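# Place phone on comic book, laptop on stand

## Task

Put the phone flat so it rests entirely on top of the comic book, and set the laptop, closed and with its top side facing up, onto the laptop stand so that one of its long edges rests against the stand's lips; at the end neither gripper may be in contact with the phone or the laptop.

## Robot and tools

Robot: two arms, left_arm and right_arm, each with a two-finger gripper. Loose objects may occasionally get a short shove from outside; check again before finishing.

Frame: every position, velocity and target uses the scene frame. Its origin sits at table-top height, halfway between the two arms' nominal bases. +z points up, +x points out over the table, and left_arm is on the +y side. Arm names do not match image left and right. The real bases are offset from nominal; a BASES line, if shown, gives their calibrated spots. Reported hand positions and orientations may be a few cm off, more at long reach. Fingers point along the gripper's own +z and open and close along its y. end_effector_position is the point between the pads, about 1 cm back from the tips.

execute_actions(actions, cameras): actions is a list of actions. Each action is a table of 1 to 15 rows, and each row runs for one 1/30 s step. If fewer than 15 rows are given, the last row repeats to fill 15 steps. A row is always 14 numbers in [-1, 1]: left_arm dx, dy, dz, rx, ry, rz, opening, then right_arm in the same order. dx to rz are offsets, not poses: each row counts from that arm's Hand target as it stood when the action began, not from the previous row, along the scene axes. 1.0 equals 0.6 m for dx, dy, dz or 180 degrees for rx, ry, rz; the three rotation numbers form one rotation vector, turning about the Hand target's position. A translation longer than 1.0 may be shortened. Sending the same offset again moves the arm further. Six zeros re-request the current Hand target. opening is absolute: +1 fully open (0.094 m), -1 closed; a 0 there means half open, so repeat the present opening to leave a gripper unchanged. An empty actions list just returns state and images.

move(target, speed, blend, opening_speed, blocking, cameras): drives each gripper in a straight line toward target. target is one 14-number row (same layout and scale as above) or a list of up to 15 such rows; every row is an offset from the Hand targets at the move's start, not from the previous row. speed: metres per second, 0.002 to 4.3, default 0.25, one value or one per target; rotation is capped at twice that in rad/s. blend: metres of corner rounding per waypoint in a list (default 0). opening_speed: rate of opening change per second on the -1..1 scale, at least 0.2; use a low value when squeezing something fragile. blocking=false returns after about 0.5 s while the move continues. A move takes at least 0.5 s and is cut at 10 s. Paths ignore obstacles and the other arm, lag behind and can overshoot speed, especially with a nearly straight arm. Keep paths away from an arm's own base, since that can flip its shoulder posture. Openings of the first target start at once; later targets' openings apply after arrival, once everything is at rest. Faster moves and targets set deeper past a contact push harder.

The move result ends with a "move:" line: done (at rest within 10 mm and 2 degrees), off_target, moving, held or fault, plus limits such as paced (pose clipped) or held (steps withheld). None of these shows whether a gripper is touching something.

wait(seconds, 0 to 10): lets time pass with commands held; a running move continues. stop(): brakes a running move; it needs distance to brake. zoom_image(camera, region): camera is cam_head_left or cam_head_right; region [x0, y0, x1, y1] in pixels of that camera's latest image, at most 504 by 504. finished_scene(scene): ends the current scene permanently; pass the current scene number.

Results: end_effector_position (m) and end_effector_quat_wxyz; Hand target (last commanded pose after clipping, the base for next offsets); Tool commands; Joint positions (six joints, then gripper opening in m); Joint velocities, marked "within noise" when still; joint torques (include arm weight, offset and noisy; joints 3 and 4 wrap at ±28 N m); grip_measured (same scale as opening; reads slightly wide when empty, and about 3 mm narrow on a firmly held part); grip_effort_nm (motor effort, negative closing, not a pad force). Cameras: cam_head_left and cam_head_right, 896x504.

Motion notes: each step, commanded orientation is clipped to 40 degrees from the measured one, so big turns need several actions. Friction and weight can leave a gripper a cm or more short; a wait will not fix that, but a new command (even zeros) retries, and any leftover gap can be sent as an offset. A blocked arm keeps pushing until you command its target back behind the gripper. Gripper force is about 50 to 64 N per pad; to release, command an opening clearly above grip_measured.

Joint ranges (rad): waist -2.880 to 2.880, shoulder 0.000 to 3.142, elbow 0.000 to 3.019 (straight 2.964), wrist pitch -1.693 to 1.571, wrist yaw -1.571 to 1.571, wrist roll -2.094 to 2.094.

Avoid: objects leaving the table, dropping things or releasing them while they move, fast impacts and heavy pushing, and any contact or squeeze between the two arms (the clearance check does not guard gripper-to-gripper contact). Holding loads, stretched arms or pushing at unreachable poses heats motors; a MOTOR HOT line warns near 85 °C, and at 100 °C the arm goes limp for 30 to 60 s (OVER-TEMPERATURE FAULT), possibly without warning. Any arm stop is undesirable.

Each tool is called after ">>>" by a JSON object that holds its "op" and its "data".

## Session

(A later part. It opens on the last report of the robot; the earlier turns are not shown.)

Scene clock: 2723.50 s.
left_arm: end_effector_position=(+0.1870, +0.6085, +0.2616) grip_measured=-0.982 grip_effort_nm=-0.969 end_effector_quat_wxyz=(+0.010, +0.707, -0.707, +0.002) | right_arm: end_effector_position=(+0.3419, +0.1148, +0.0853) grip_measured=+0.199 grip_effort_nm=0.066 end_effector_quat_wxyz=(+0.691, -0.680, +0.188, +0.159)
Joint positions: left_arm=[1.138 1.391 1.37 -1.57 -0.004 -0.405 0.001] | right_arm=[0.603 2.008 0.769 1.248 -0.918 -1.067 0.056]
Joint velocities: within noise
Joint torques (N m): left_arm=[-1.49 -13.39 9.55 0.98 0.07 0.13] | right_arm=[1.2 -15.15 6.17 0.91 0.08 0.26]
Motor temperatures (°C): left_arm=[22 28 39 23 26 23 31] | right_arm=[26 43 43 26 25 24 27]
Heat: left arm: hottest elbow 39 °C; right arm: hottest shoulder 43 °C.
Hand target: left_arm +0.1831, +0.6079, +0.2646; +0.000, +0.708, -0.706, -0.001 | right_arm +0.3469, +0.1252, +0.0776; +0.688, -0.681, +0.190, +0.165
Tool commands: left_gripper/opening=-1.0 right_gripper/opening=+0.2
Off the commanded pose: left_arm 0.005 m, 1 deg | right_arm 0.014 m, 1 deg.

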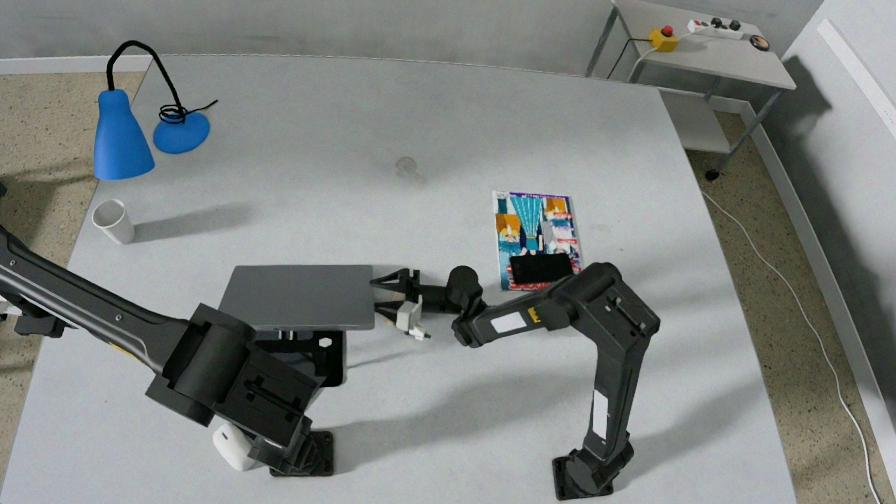

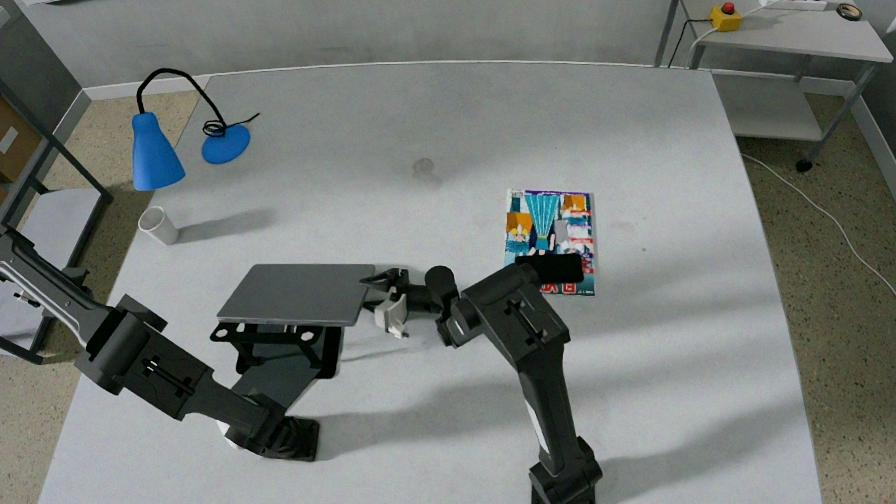

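>>> {"op": "move", "data": {"target": [0,0,0,0,0,0,-1,0,0.035,0.006,0,0,0,0.2], "speed": 0.06}}

>>> {"op": "zoom_image", "data": {"camera": "cam_head_left", "region": [240, 230, 420, 365]}}

>>> {"op": "zoom_image", "data": {"camera": "cam_head_right", "region": [240, 230, 420, 365]}}

Scene clock: 2726.57 s.
left_arm: end_effector_position=(+0.1870, +0.6085, +0.2616) grip_measured=-0.982 grip_effort_nm=-0.965 end_effector_quat_wxyz=(+0.010, +0.707, -0.707, +0.002) | right_arm: end_effector_position=(+0.3419, +0.1351, +0.0872) grip_measured=+0.199 grip_effort_nm=0.066 end_effector_quat_wxyz=(+0.690, -0.680, +0.190, +0.160)
Joint positions: left_arm=[1.138 1.391 1.37 -1.57 -0.004 -0.405 0.001] | right_arm=[0.64 2.012 0.803 1.214 -0.882 -1.067 0.056]
Joint velocities: within noise
Joint torques (N m): left_arm=[-1.32 -14.04 9.57 0.81 0.04 0.07] | right_arm=[1.26 -15.79 6.6 1.07 0.06 0.26]
Motor temperatures (°C): left_arm=[22 28 39 23 26 23 31] | right_arm=[26 43 43 26 25 24 27]
Heat: left arm: hottest elbow 39 °C; right arm: hottest shoulder 43 °C.
Hand target: left_arm +0.1831, +0.6079, +0.2646; +0.000, +0.708, -0.706, -0.001 | right_arm +0.3467, +0.1464, +0.0812; +0.688, -0.681, +0.189, +0.166
Off the commanded pose: left_arm 0.005 m, 1 deg | right_arm 0.014 m, 1 deg.
move: off_target (right_arm)

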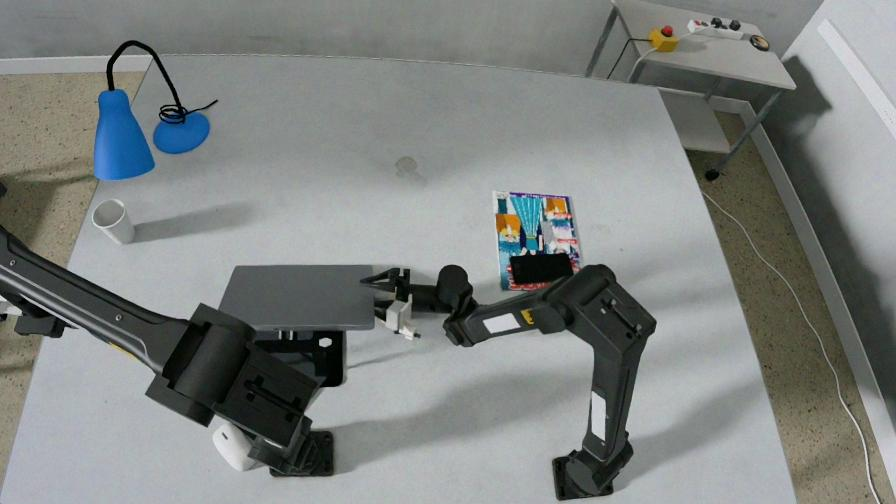

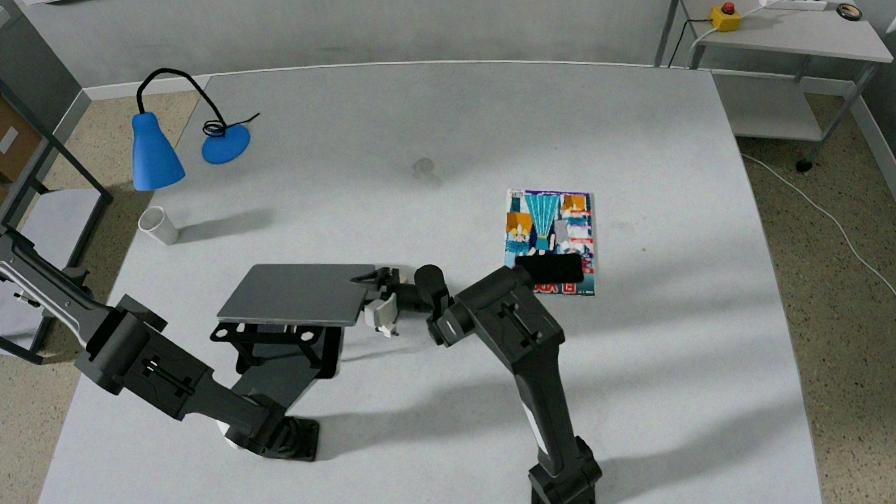

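Scaled by 2.800.

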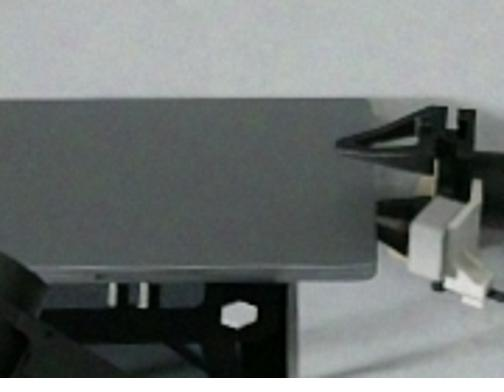

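Scaled by 2.800.

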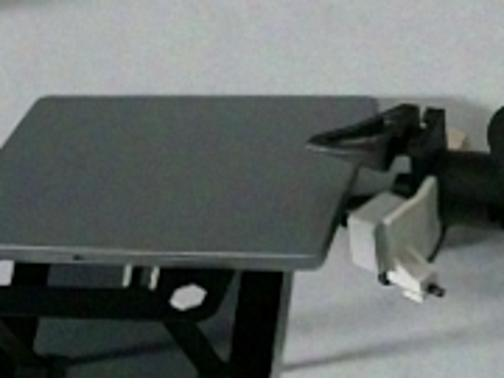

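>>> {"op": "move", "data": {"target": [0,0,0,0,0,0,-1,0,0.025,0.004,0,0,0,0.2], "speed": 0.06, "cameras": []}}

>>> {"op": "move", "data": {"target": [0,0,0,0,0,0,-1,0,0,0,0,0,0,-0.95], "opening_speed": 0.4}}

>>> {"op": "zoom_image", "data": {"camera": "cam_head_left", "region": [240, 230, 420, 365]}}

Scene clock: 2730.70 s.
left_arm: end_effector_position=(+0.1870, +0.6085, +0.2616) grip_measured=-0.982 grip_effort_nm=-0.965 end_effector_quat_wxyz=(+0.010, +0.707, -0.707, +0.002) | right_arm: end_effector_position=(+0.3422, +0.1494, +0.0895) grip_measured=+0.199 grip_effort_nm=0.071 end_effector_quat_wxyz=(+0.690, -0.680, +0.190, +0.160)
Joint positions: left_arm=[1.138 1.391 1.37 -1.57 -0.004 -0.405 0.001] | right_arm=[0.664 2.015 0.828 1.191 -0.857 -1.067 0.056]
Joint velocities: within noise
Joint torques (N m): left_arm=[-0.44 -14.15 9.21 0.61 0.08 0.11] | right_arm=[1.2 -16.62 6.79 1.02 0.09 0.25]
Motor temperatures (°C): left_arm=[22 28 39 23 26 23 31] | right_arm=[26 43 43 26 25 24 27]
Heat: left arm: hottest elbow 39 °C; right arm: hottest shoulder 43 °C.
Hand target: left_arm +0.1831, +0.6079, +0.2646; +0.000, +0.708, -0.706, -0.001 | right_arm +0.3469, +0.1613, +0.0835; +0.688, -0.681, +0.190, +0.165
Off the commanded pose: left_arm 0.005 m, 1 deg | right_arm 0.014 m, 1 deg.
move: off_target (right_arm)
No camera images: "cameras" was empty.

Scene clock: 2733.80 s.
left_arm: end_effector_position=(+0.1870, +0.6085, +0.2616) grip_measured=-0.982 grip_effort_nm=-0.965 end_effector_quat_wxyz=(+0.010, +0.707, -0.707, +0.002) | right_arm: end_effector_position=(+0.3393, +0.1502, +0.0809) grip_measured=-0.660 grip_effort_nm=-1.038 end_effector_quat_wxyz=(+0.684, -0.685, +0.190, +0.163)
Joint positions: left_arm=[1.138 1.391 1.37 -1.57 -0.004 -0.405 0.001] | right_arm=[0.667 2.028 0.828 1.183 -0.862 -1.08 0.016]
Joint velocities: within noise
Joint torques (N m): left_arm=[-0.5 -14.21 9.62 0.64 0.07 0.06] | right_arm=[1.03 -17.08 6.71 1.21 0.25 0.38]
Motor temperatures (°C): left_arm=[22 28 39 23 26 23 31] | right_arm=[26 43 43 26 25 24 27]
Heat: left arm: hottest elbow 39 °C; right arm: hottest shoulder 43 °C.
Hand target: left_arm +0.1831, +0.6079, +0.2646; +0.000, +0.708, -0.706, -0.001 | right_arm +0.3467, +0.1614, +0.0836; +0.688, -0.681, +0.189, +0.166
Off the commanded pose: left_arm 0.005 m, 1 deg | right_arm 0.014 m, 1 deg.
move: off_target (right_arm)

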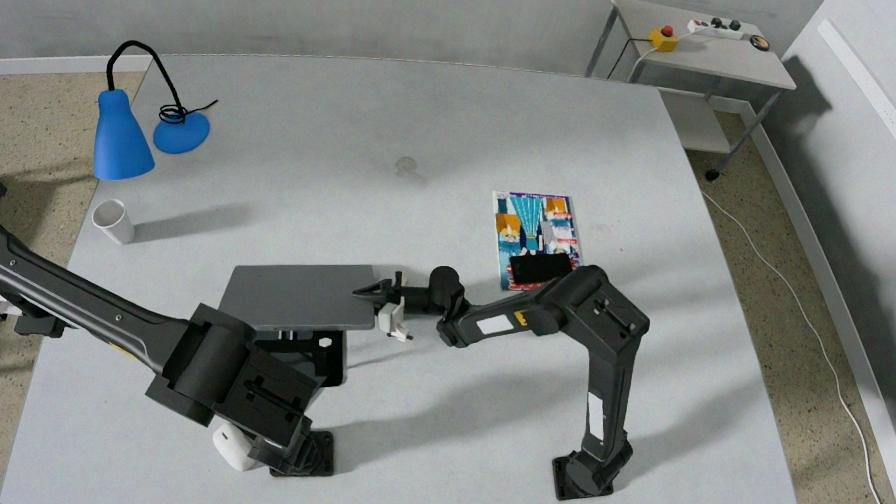

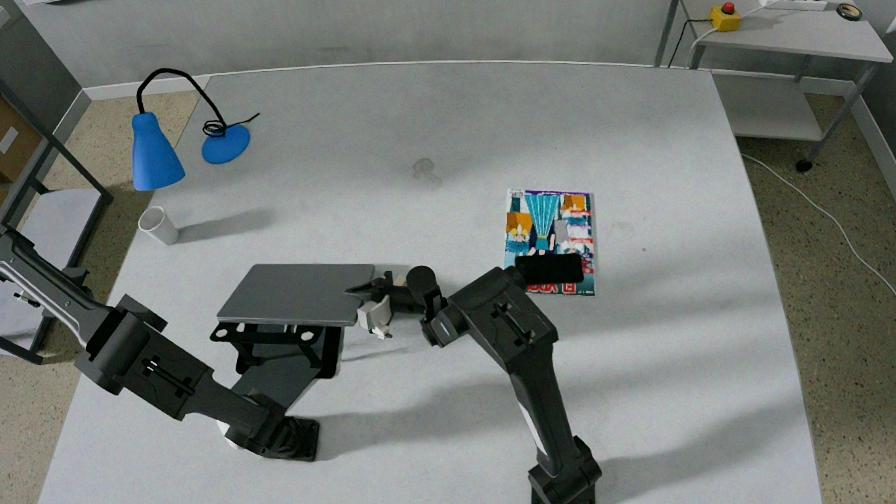

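Scaled by 2.800.

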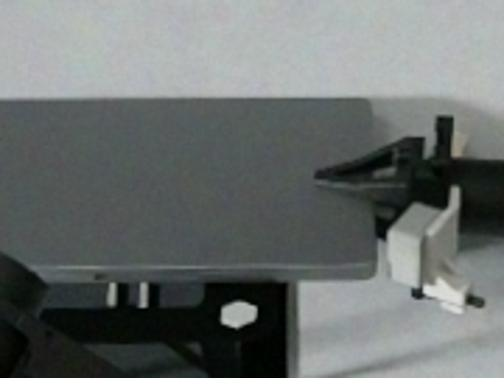

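>>> {"op": "move", "data": {"target": [0,0,0,0,0,0,-1,0.02,0,0.25,0.028,-0.06,0,-0.95], "speed": 0.1}}

>>> {"op": "zoom_image", "data": {"camera": "cam_head_left", "region": [200, 200, 440, 380]}}

>>> {"op": "zoom_image", "data": {"camera": "cam_head_right", "region": [200, 200, 440, 380]}}

Scene clock: 2738.20 s.
left_arm: end_effector_position=(+0.1870, +0.6085, +0.2616) grip_measured=-0.982 grip_effort_nm=-0.969 end_effector_quat_wxyz=(+0.010, +0.707, -0.707, +0.002) | right_arm: end_effector_position=(+0.3402, +0.1513, +0.1189) grip_measured=-0.660 grip_effort_nm=-1.038 end_effector_quat_wxyz=(+0.663, -0.705, +0.195, +0.162)
Joint positions: left_arm=[1.138 1.391 1.37 -1.57 -0.004 -0.405 0.001] | right_arm=[0.667 1.88 0.828 0.945 -0.865 -1.142 0.016]
Joint velocities: within noise
Joint torques (N m): left_arm=[-0.79 -13.8 9.5 0.76 0.06 0.09] | right_arm=[0.03 -28.81 9.46 3.38 -0.34 0.26]
Motor temperatures (°C): left_arm=[22 28 39 23 26 23 31] | right_arm=[26 43 43 26 25 24 27]
Heat: left arm: hottest elbow 39 °C; right arm: hottest shoulder 43 °C.
Hand target: left_arm +0.1831, +0.6079, +0.2646; +0.000, +0.708, -0.706, -0.001 | right_arm +0.3587, +0.1614, +0.2336; +0.732, -0.663, +0.116, +0.109
Off the commanded pose: left_arm 0.005 m, 1 deg | right_arm 0.117 m, 14 deg.
move: off_target (right_arm)

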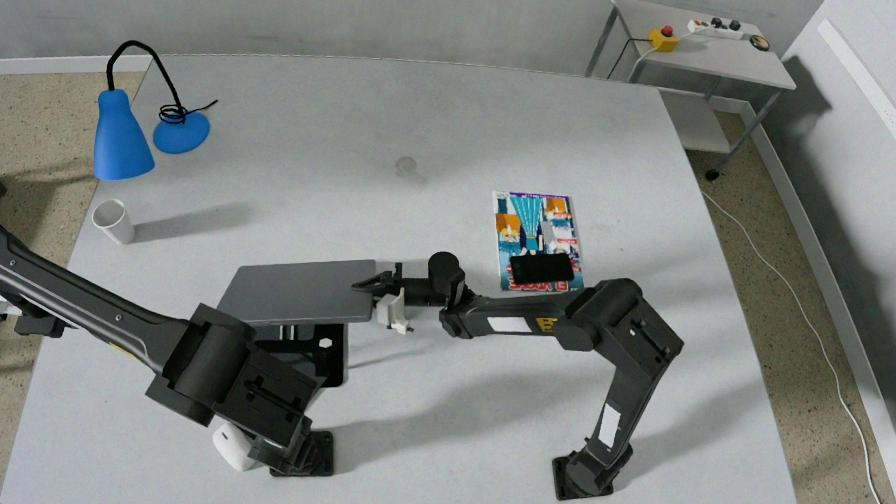

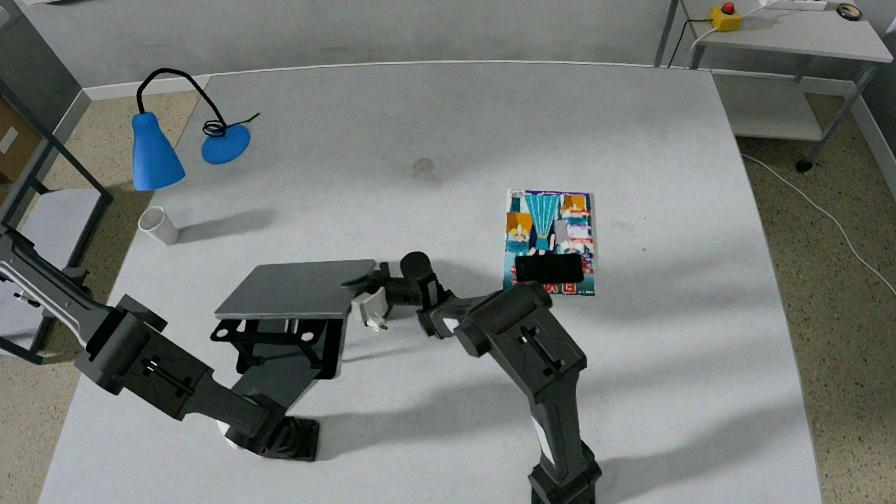

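Scaled by 2.100.

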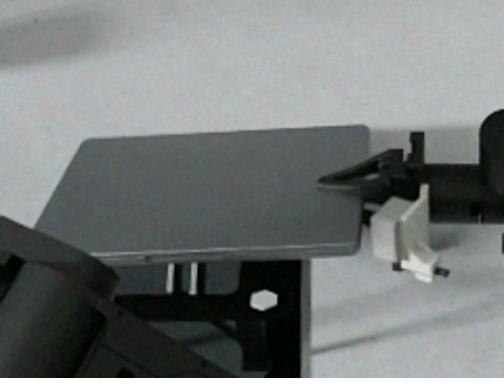

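Scaled by 2.100.

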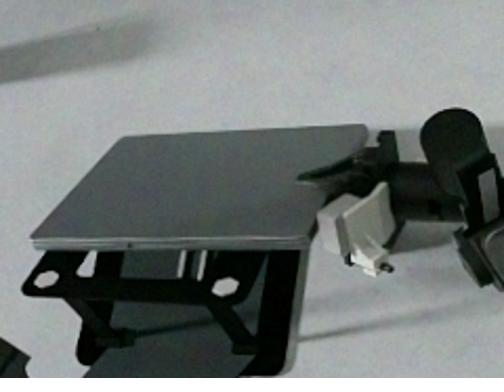

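>>> {"op": "move", "data": {"target": [0,0,0,0,0,0,-1,0,0,0.1,0.05,-0.03,0,-0.95], "speed": 0.1, "cameras": ["cam_head_left","cam_head_right"]}}

>>> {"op": "zoom_image", "data": {"camera": "cam_head_left", "region": [200, 200, 440, 380]}}

>>> {"op": "zoom_image", "data": {"camera": "cam_head_right", "region": [200, 200, 440, 380]}}

Scene clock: 2742.07 s.
left_arm: end_effector_position=(+0.1870, +0.6085, +0.2616) grip_measured=-0.982 grip_effort_nm=-0.969 end_effector_quat_wxyz=(+0.010, +0.707, -0.707, +0.002) | right_arm: end_effector_position=(+0.3425, +0.1517, +0.1493) grip_measured=-0.660 grip_effort_nm=-1.038 end_effector_quat_wxyz=(+0.699, -0.673, +0.182, +0.158)
Joint positions: left_arm=[1.138 1.391 1.37 -1.57 -0.004 -0.405 0.001] | right_arm=[0.667 1.872 0.828 1.086 -0.856 -1.054 0.016]
Joint velocities: within noise
Joint torques (N m): left_arm=[-0.79 -14.45 9.47 0.66 0.05 0.13] | right_arm=[0.21 -30.04 10.84 5.49 0.1 0.31]
Motor temperatures (°C): left_arm=[22 28 39 23 26 23 31] | right_arm=[26 43 44 26 25 24 28]
Heat: left arm: hottest elbow 39 °C; right arm: hottest elbow 44 °C.
Hand target: left_arm +0.1831, +0.6079, +0.2646; +0.000, +0.708, -0.706, -0.001 | right_arm +0.3587, +0.1614, +0.2937; +0.786, -0.608, +0.073, +0.086
Off the commanded pose: left_arm 0.005 m, 1 deg | right_arm 0.146 m, 19 deg.
move: off_target (right_arm)

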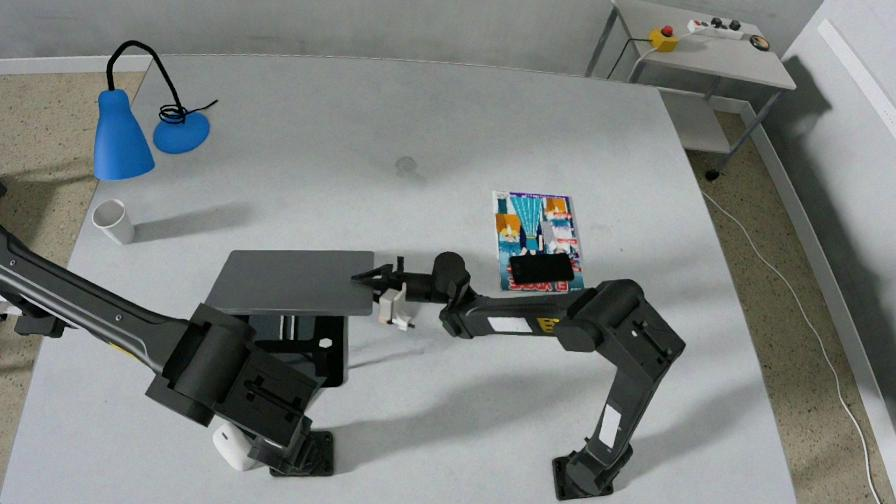

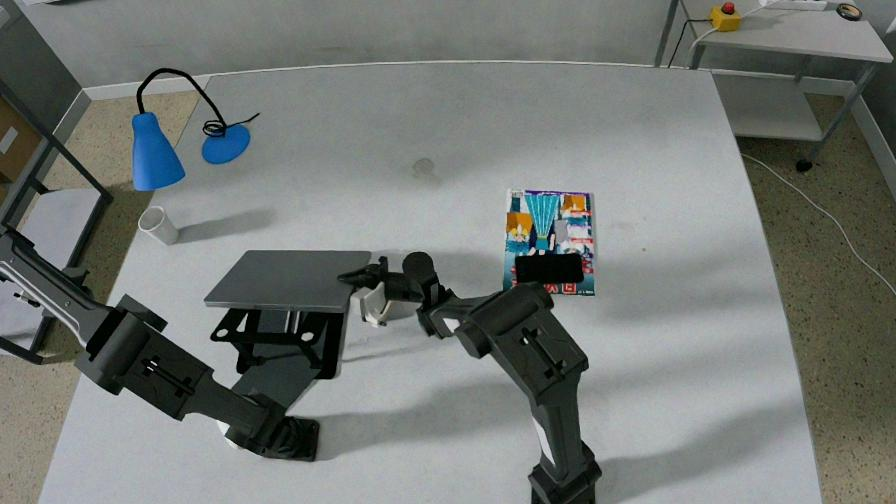

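Scaled by 2.100.

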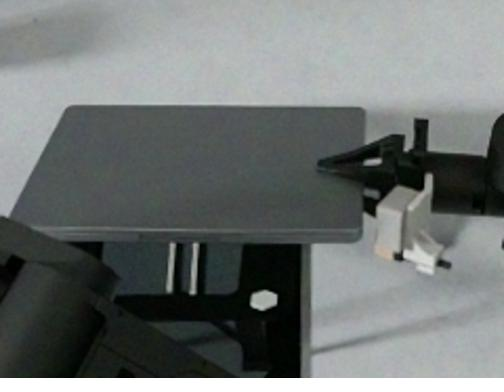

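Scaled by 2.100.

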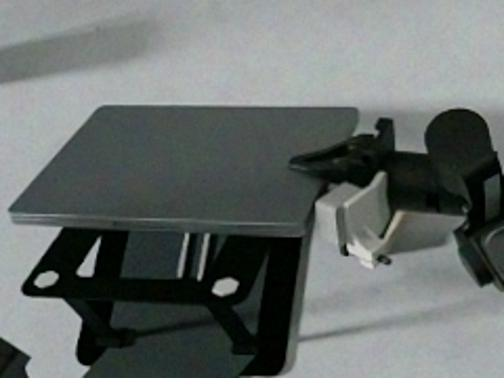

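>>> {"op": "move", "data": {"target": [0,0,0,0,0,0,-1,-0.072,0,0,0,0,-0.036,-0.95], "speed": 0.06, "cameras": ["cam_head_left","cam_head_right"]}}

>>> {"op": "zoom_image", "data": {"camera": "cam_head_left", "region": [200, 200, 440, 380]}}

>>> {"op": "zoom_image", "data": {"camera": "cam_head_right", "region": [200, 200, 440, 380]}}

Scene clock: 2752.20 s.
left_arm: end_effector_position=(+0.1870, +0.6085, +0.2616) grip_measured=-0.982 grip_effort_nm=-0.965 end_effector_quat_wxyz=(+0.010, +0.707, -0.707, +0.002) | right_arm: end_effector_position=(+0.3145, +0.1545, +0.1643) grip_measured=-0.659 grip_effort_nm=-1.043 end_effector_quat_wxyz=(+0.711, -0.668, +0.199, +0.093)
Joint positions: left_arm=[1.138 1.391 1.37 -1.57 -0.004 -0.405 0.001] | right_arm=[0.745 1.777 0.733 1.08 -0.662 -1.129 0.016]
Joint velocities: within noise
Joint torques (N m): left_arm=[-0.44 -13.98 9.48 0.79 0.07 0.1] | right_arm=[1.08 -27.87 9.26 4.52 0.03 0.17]
Motor temperatures (°C): left_arm=[22 28 39 23 26 23 31] | right_arm=[26 46 46 27 25 24 28]
Heat: left arm: hottest elbow 39 °C; right arm: hottest shoulder 46 °C.
Hand target: left_arm +0.1831, +0.6079, +0.2646; +0.000, +0.708, -0.706, -0.001 | right_arm +0.3155, +0.1614, +0.2936; +0.790, -0.602, +0.107, +0.042
Off the commanded pose: left_arm 0.005 m, 1 deg | right_arm 0.130 m, 17 deg.
move: off_target (right_arm)

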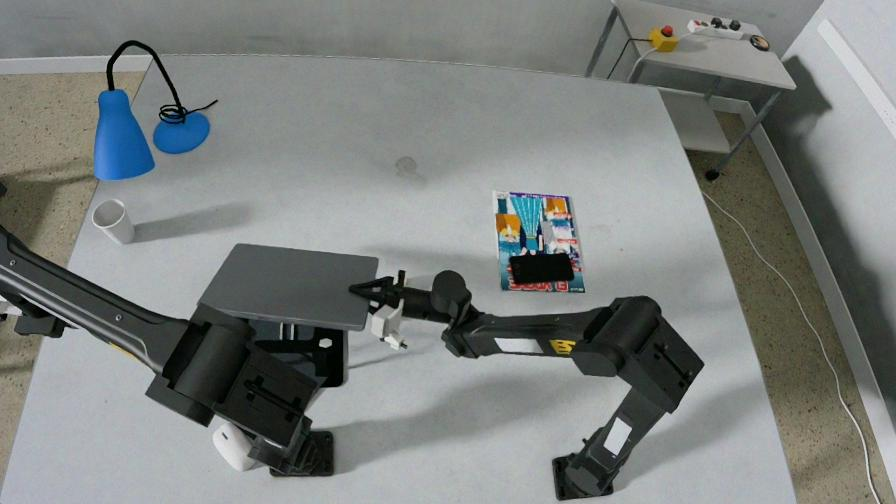

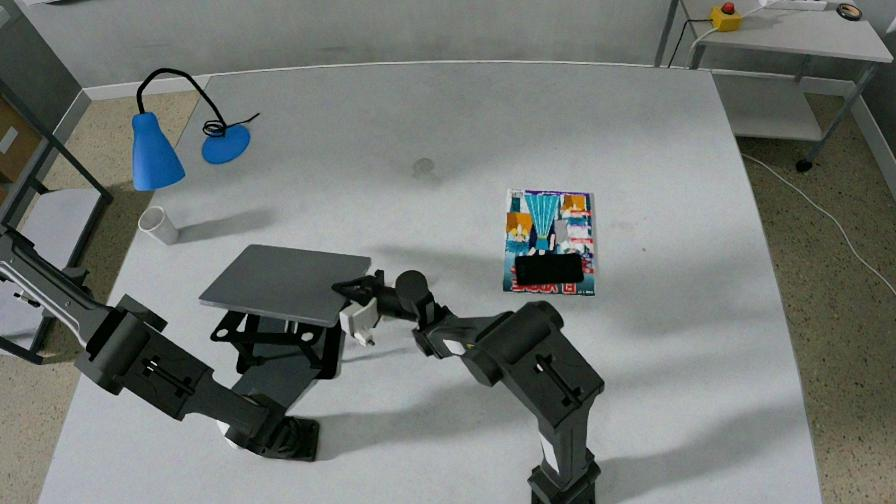

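Scaled by 2.100.

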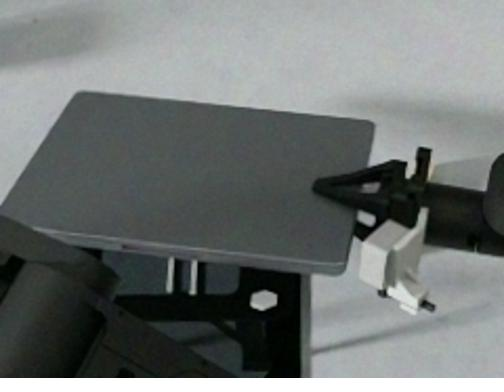

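Scaled by 2.100.

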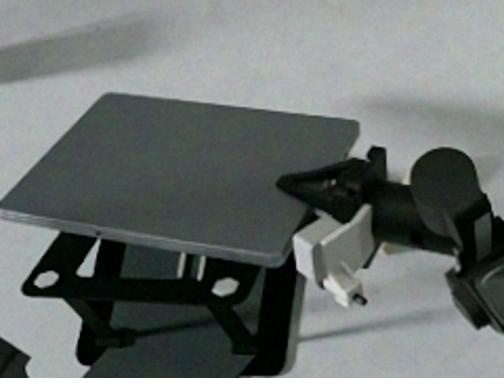

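>>> {"op": "move", "data": {"target": [0,0,0,0,0,0,-1,0.004,0,0,0,0,0.033,-0.95], "speed": 0.06, "cameras": ["cam_head_left","cam_head_right"]}}

>>> {"op": "zoom_image", "data": {"camera": "cam_head_left", "region": [200, 200, 440, 380]}}

>>> {"op": "zoom_image", "data": {"camera": "cam_head_right", "region": [200, 200, 440, 380]}}

Scene clock: 2759.00 s.
left_arm: end_effector_position=(+0.1870, +0.6085, +0.2616) grip_measured=-0.982 grip_effort_nm=-0.965 end_effector_quat_wxyz=(+0.010, +0.707, -0.707, +0.002) | right_arm: end_effector_position=(+0.2938, +0.1494, +0.1578) grip_measured=-0.659 grip_effort_nm=-1.038 end_effector_quat_wxyz=(+0.696, -0.680, +0.175, +0.150)
Joint positions: left_arm=[1.138 1.391 1.37 -1.57 -0.004 -0.405 0.001] | right_arm=[0.734 1.777 0.717 1.08 -0.791 -1.092 0.016]
Joint velocities: within noise
Joint torques (N m): left_arm=[-0.32 -14.74 9.4 0.8 0.1 0.08] | right_arm=[-0.38 -26.34 11.71 5.48 0 0.27]
Motor temperatures (°C): left_arm=[22 28 39 23 26 23 31] | right_arm=[26 47 47 27 25 24 28]
Heat: left arm: hottest elbow 39 °C; right arm: hottest shoulder 47 °C.
Hand target: left_arm +0.1831, +0.6079, +0.2646; +0.000, +0.708, -0.706, -0.001 | right_arm +0.3181, +0.1613, +0.2937; +0.787, -0.607, +0.076, +0.083
Off the commanded pose: left_arm 0.005 m, 1 deg | right_arm 0.138 m, 19 deg.
move: off_target (right_arm)

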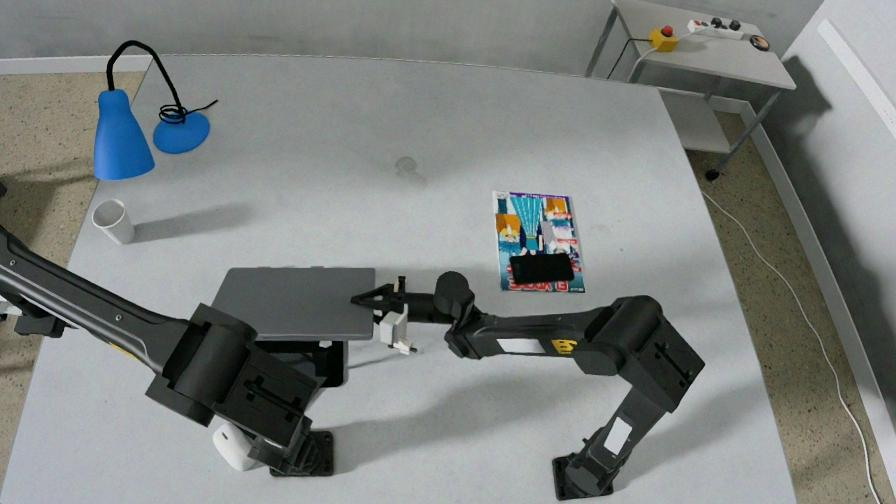

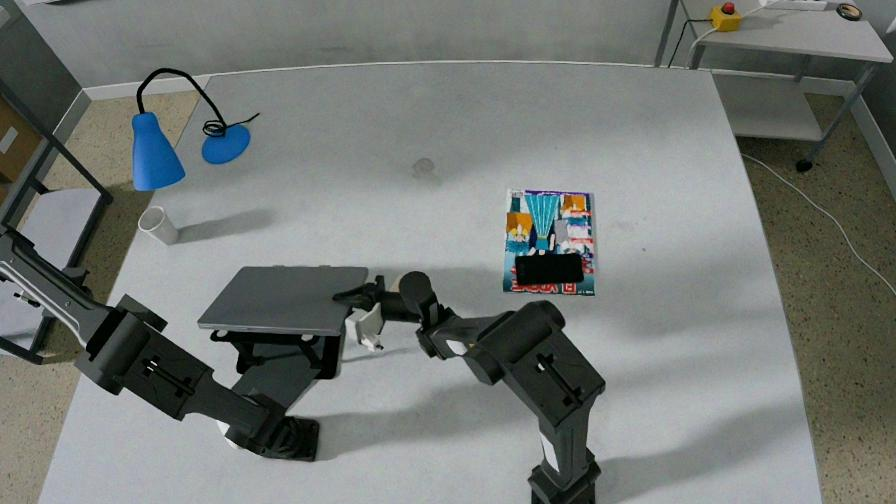

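Scaled by 2.100.

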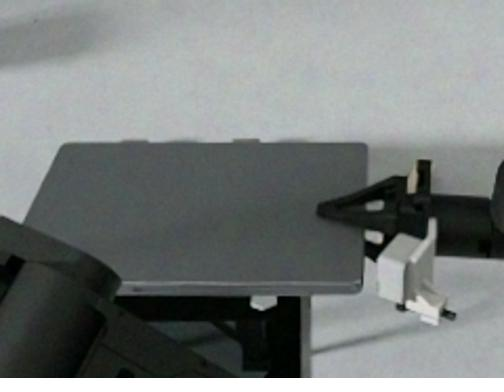

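Scaled by 2.100.

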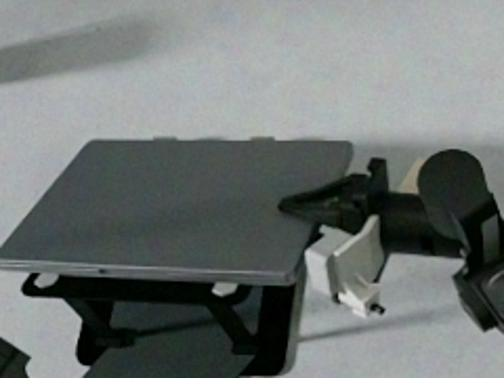

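>>> {"op": "move", "data": {"target": [0,0,0,0,0,0,-1,0.01,0,-0.05,0,0,0,-0.95], "speed": 0.05, "cameras": ["cam_head_left","cam_head_right"]}}

>>> {"op": "zoom_image", "data": {"camera": "cam_head_left", "region": [200, 200, 440, 380]}}

>>> {"op": "zoom_image", "data": {"camera": "cam_head_right", "region": [200, 200, 440, 380]}}

Scene clock: 2767.90 s.
left_arm: end_effector_position=(+0.1870, +0.6085, +0.2616) grip_measured=-0.982 grip_effort_nm=-0.965 end_effector_quat_wxyz=(+0.010, +0.707, -0.707, +0.002) | right_arm: end_effector_position=(+0.2970, +0.1464, +0.1528) grip_measured=-0.659 grip_effort_nm=-1.038 end_effector_quat_wxyz=(+0.705, -0.674, +0.166, +0.145)
Joint positions: left_arm=[1.138 1.391 1.37 -1.57 -0.004 -0.405 0.001] | right_arm=[0.723 1.81 0.717 1.145 -0.802 -1.089 0.016]
Joint velocities: within noise
Joint torques (N m): left_arm=[-1.26 -13.8 9.58 0.77 0.06 0.11] | right_arm=[-0.38 -22.95 11.58 5.74 0.01 0.31]
Motor temperatures (°C): left_arm=[22 28 39 23 26 23 31] | right_arm=[26 47 48 27 25 24 28]
Heat: left arm: hottest elbow 39 °C; right arm: hottest elbow 48 °C.
Hand target: left_arm +0.1831, +0.6079, +0.2646; +0.000, +0.708, -0.706, -0.001 | right_arm +0.3240, +0.1613, +0.2637; +0.787, -0.607, +0.076, +0.083
Off the commanded pose: left_arm 0.005 m, 1 deg | right_arm 0.115 m, 17 deg.
move: off_target (right_arm)

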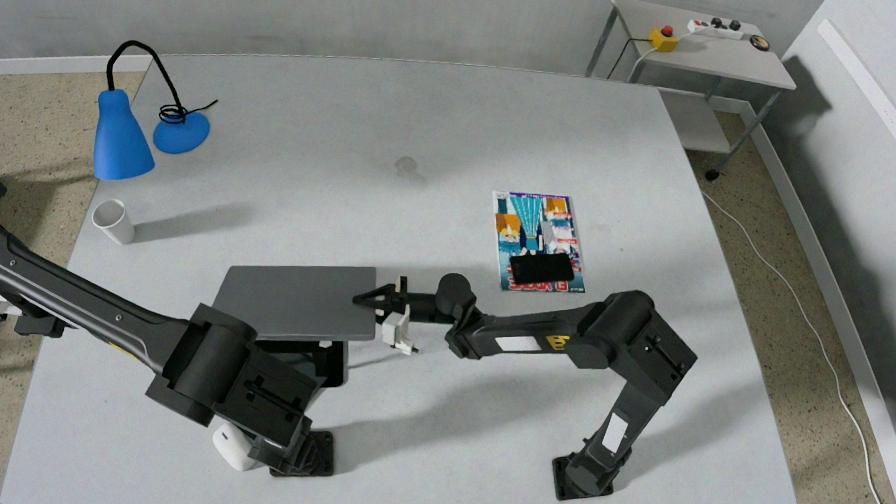

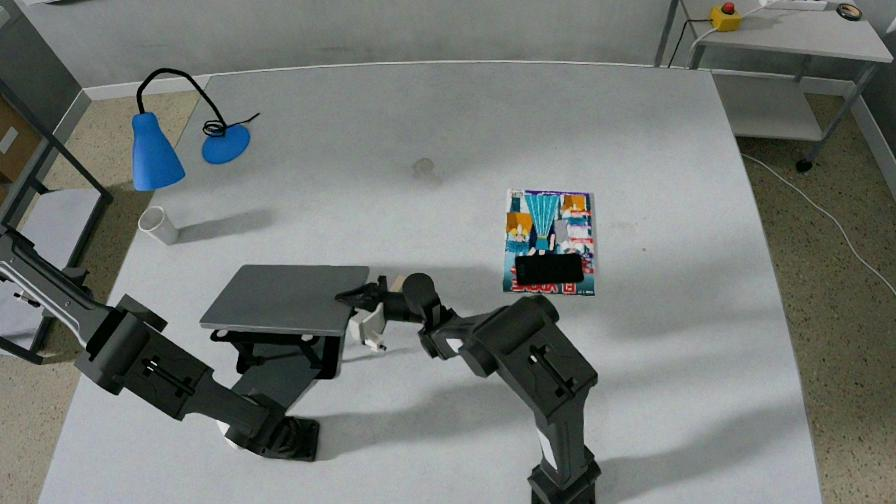

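Scaled by 2.100.

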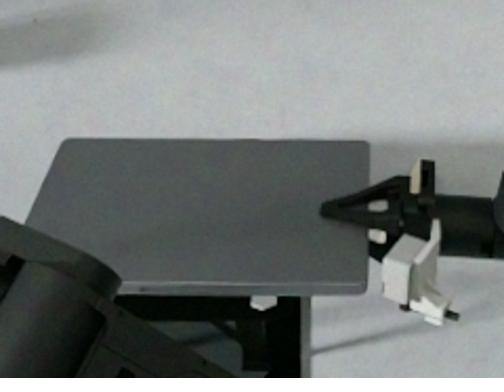

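Scaled by 2.100.

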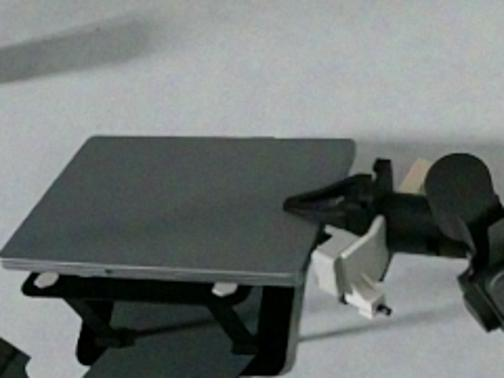

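>>> {"op": "move", "data": {"target": [0,0,0,0,0,0,-1,-0.012,0.01,-0.05,0,0.015,0,-0.95], "speed": 0.05, "cameras": ["cam_head_left","cam_head_right"]}}

>>> {"op": "zoom_image", "data": {"camera": "cam_head_left", "region": [200, 200, 440, 380]}}

>>> {"op": "zoom_image", "data": {"camera": "cam_head_right", "region": [200, 200, 440, 380]}}

Scene clock: 2773.00 s.
left_arm: end_effector_position=(+0.1870, +0.6085, +0.2616) grip_measured=-0.982 grip_effort_nm=-0.965 end_effector_quat_wxyz=(+0.010, +0.707, -0.707, +0.002) | right_arm: end_effector_position=(+0.3021, +0.1462, +0.1271) grip_measured=-0.659 grip_effort_nm=-1.038 end_effector_quat_wxyz=(+0.705, -0.668, +0.189, +0.147)
Joint positions: left_arm=[1.138 1.391 1.37 -1.57 -0.004 -0.405 0.001] | right_arm=[0.724 1.888 0.717 1.222 -0.771 -1.053 0.016]
Joint velocities: within noise
Joint torques (N m): left_arm=[-1.32 -14.15 9.48 0.83 0.08 0.05] | right_arm=[1.14 -24.35 10 5.86 0.13 0.28]
Motor temperatures (°C): left_arm=[22 28 39 23 26 23 31] | right_arm=[26 48 49 28 25 24 28]
Heat: left arm: hottest elbow 39 °C; right arm: hottest elbow 49 °C.
Hand target: left_arm +0.1831, +0.6079, +0.2646; +0.000, +0.708, -0.706, -0.001 | right_arm +0.3168, +0.1674, +0.2335; +0.784, -0.605, +0.094, +0.097
Off the commanded pose: left_arm 0.005 m, 1 deg | right_arm 0.110 m, 17 deg.
move: off_target (right_arm)

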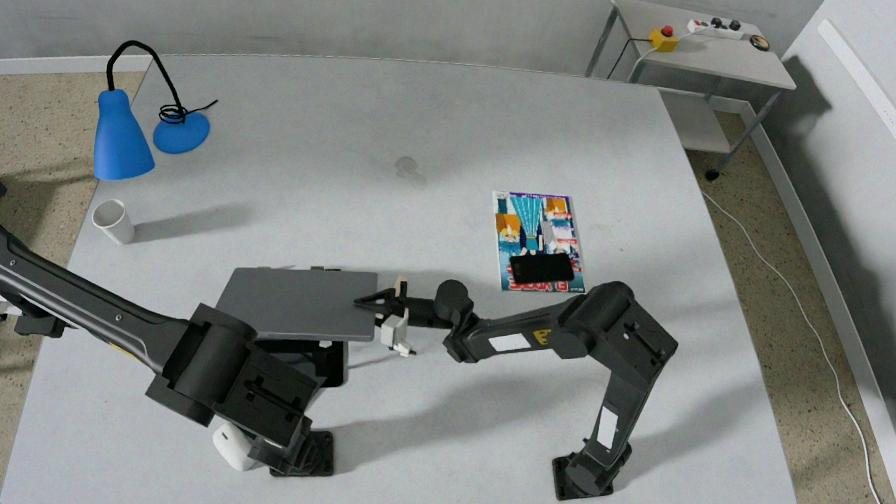

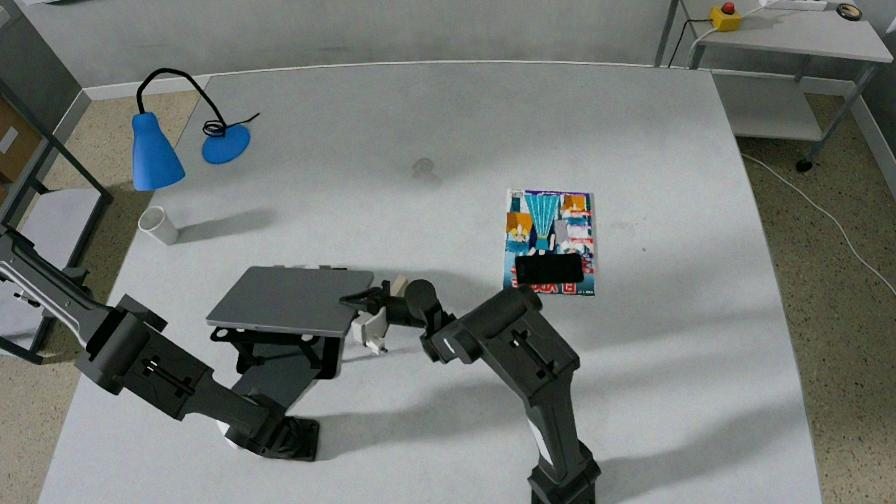

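Scaled by 2.100.

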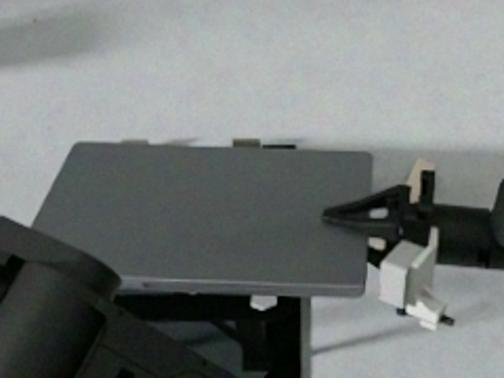

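Scaled by 2.100.

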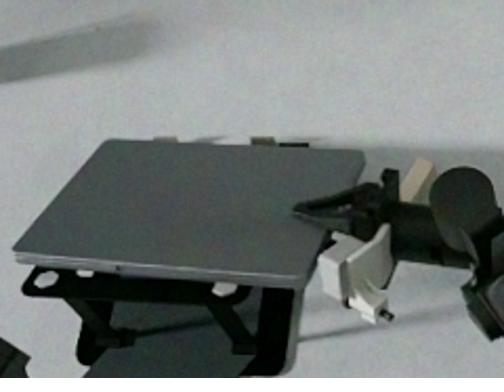

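>>> {"op": "move", "data": {"target": [0,0,0,0,0,0,-1,0.006,0,-0.03,0,0.005,0.008,-0.95], "speed": 0.05, "cameras": ["cam_head_left","cam_head_right"]}}

>>> {"op": "zoom_image", "data": {"camera": "cam_head_left", "region": [200, 200, 440, 380]}}

>>> {"op": "zoom_image", "data": {"camera": "cam_head_right", "region": [200, 200, 440, 380]}}

Scene clock: 2777.87 s.
left_arm: end_effector_position=(+0.1870, +0.6085, +0.2616) grip_measured=-0.982 grip_effort_nm=-0.965 end_effector_quat_wxyz=(+0.010, +0.707, -0.707, +0.002) | right_arm: end_effector_position=(+0.2964, +0.1458, +0.1139) grip_measured=-0.659 grip_effort_nm=-1.033 end_effector_quat_wxyz=(+0.703, -0.667, +0.185, +0.164)
Joint positions: left_arm=[1.138 1.391 1.37 -1.57 -0.004 -0.405 0.001] | right_arm=[0.724 1.933 0.717 1.277 -0.8 -1.028 0.016]
Joint velocities: within noise
Joint torques (N m): left_arm=[-0.09 -14.33 9.4 0.95 0.09 0.1] | right_arm=[0.38 -23.24 10.39 5.71 0.03 0.35]
Motor temperatures (°C): left_arm=[22 28 39 23 26 23 31] | right_arm=[26 47 49 28 25 24 29]
Heat: left arm: hottest elbow 39 °C; right arm: hottest elbow 49 °C.
Hand target: left_arm +0.1831, +0.6079, +0.2646; +0.000, +0.708, -0.706, -0.001 | right_arm +0.3203, +0.1673, +0.2158; +0.783, -0.605, +0.093, +0.111
Off the commanded pose: left_arm 0.005 m, 1 deg | right_arm 0.107 m, 17 deg.
move: off_target (right_arm)

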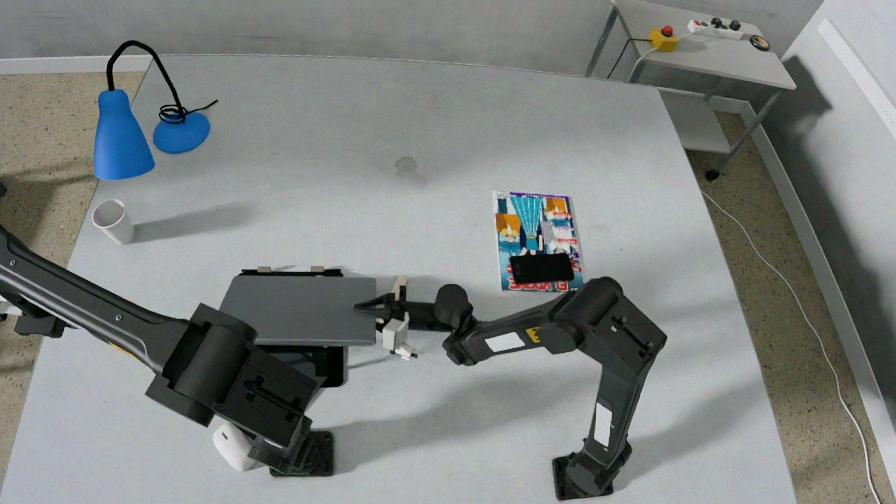

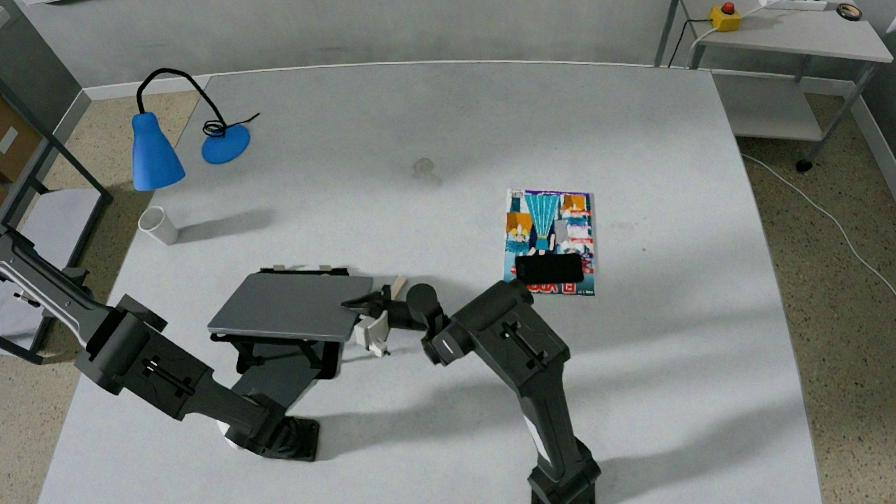

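Scaled by 2.100.

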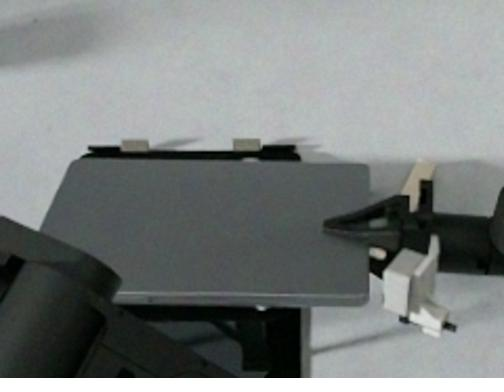

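Scaled by 2.100.

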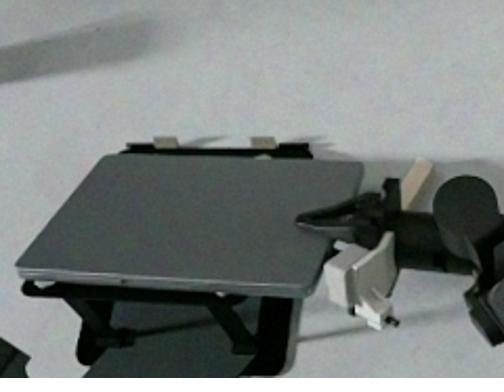

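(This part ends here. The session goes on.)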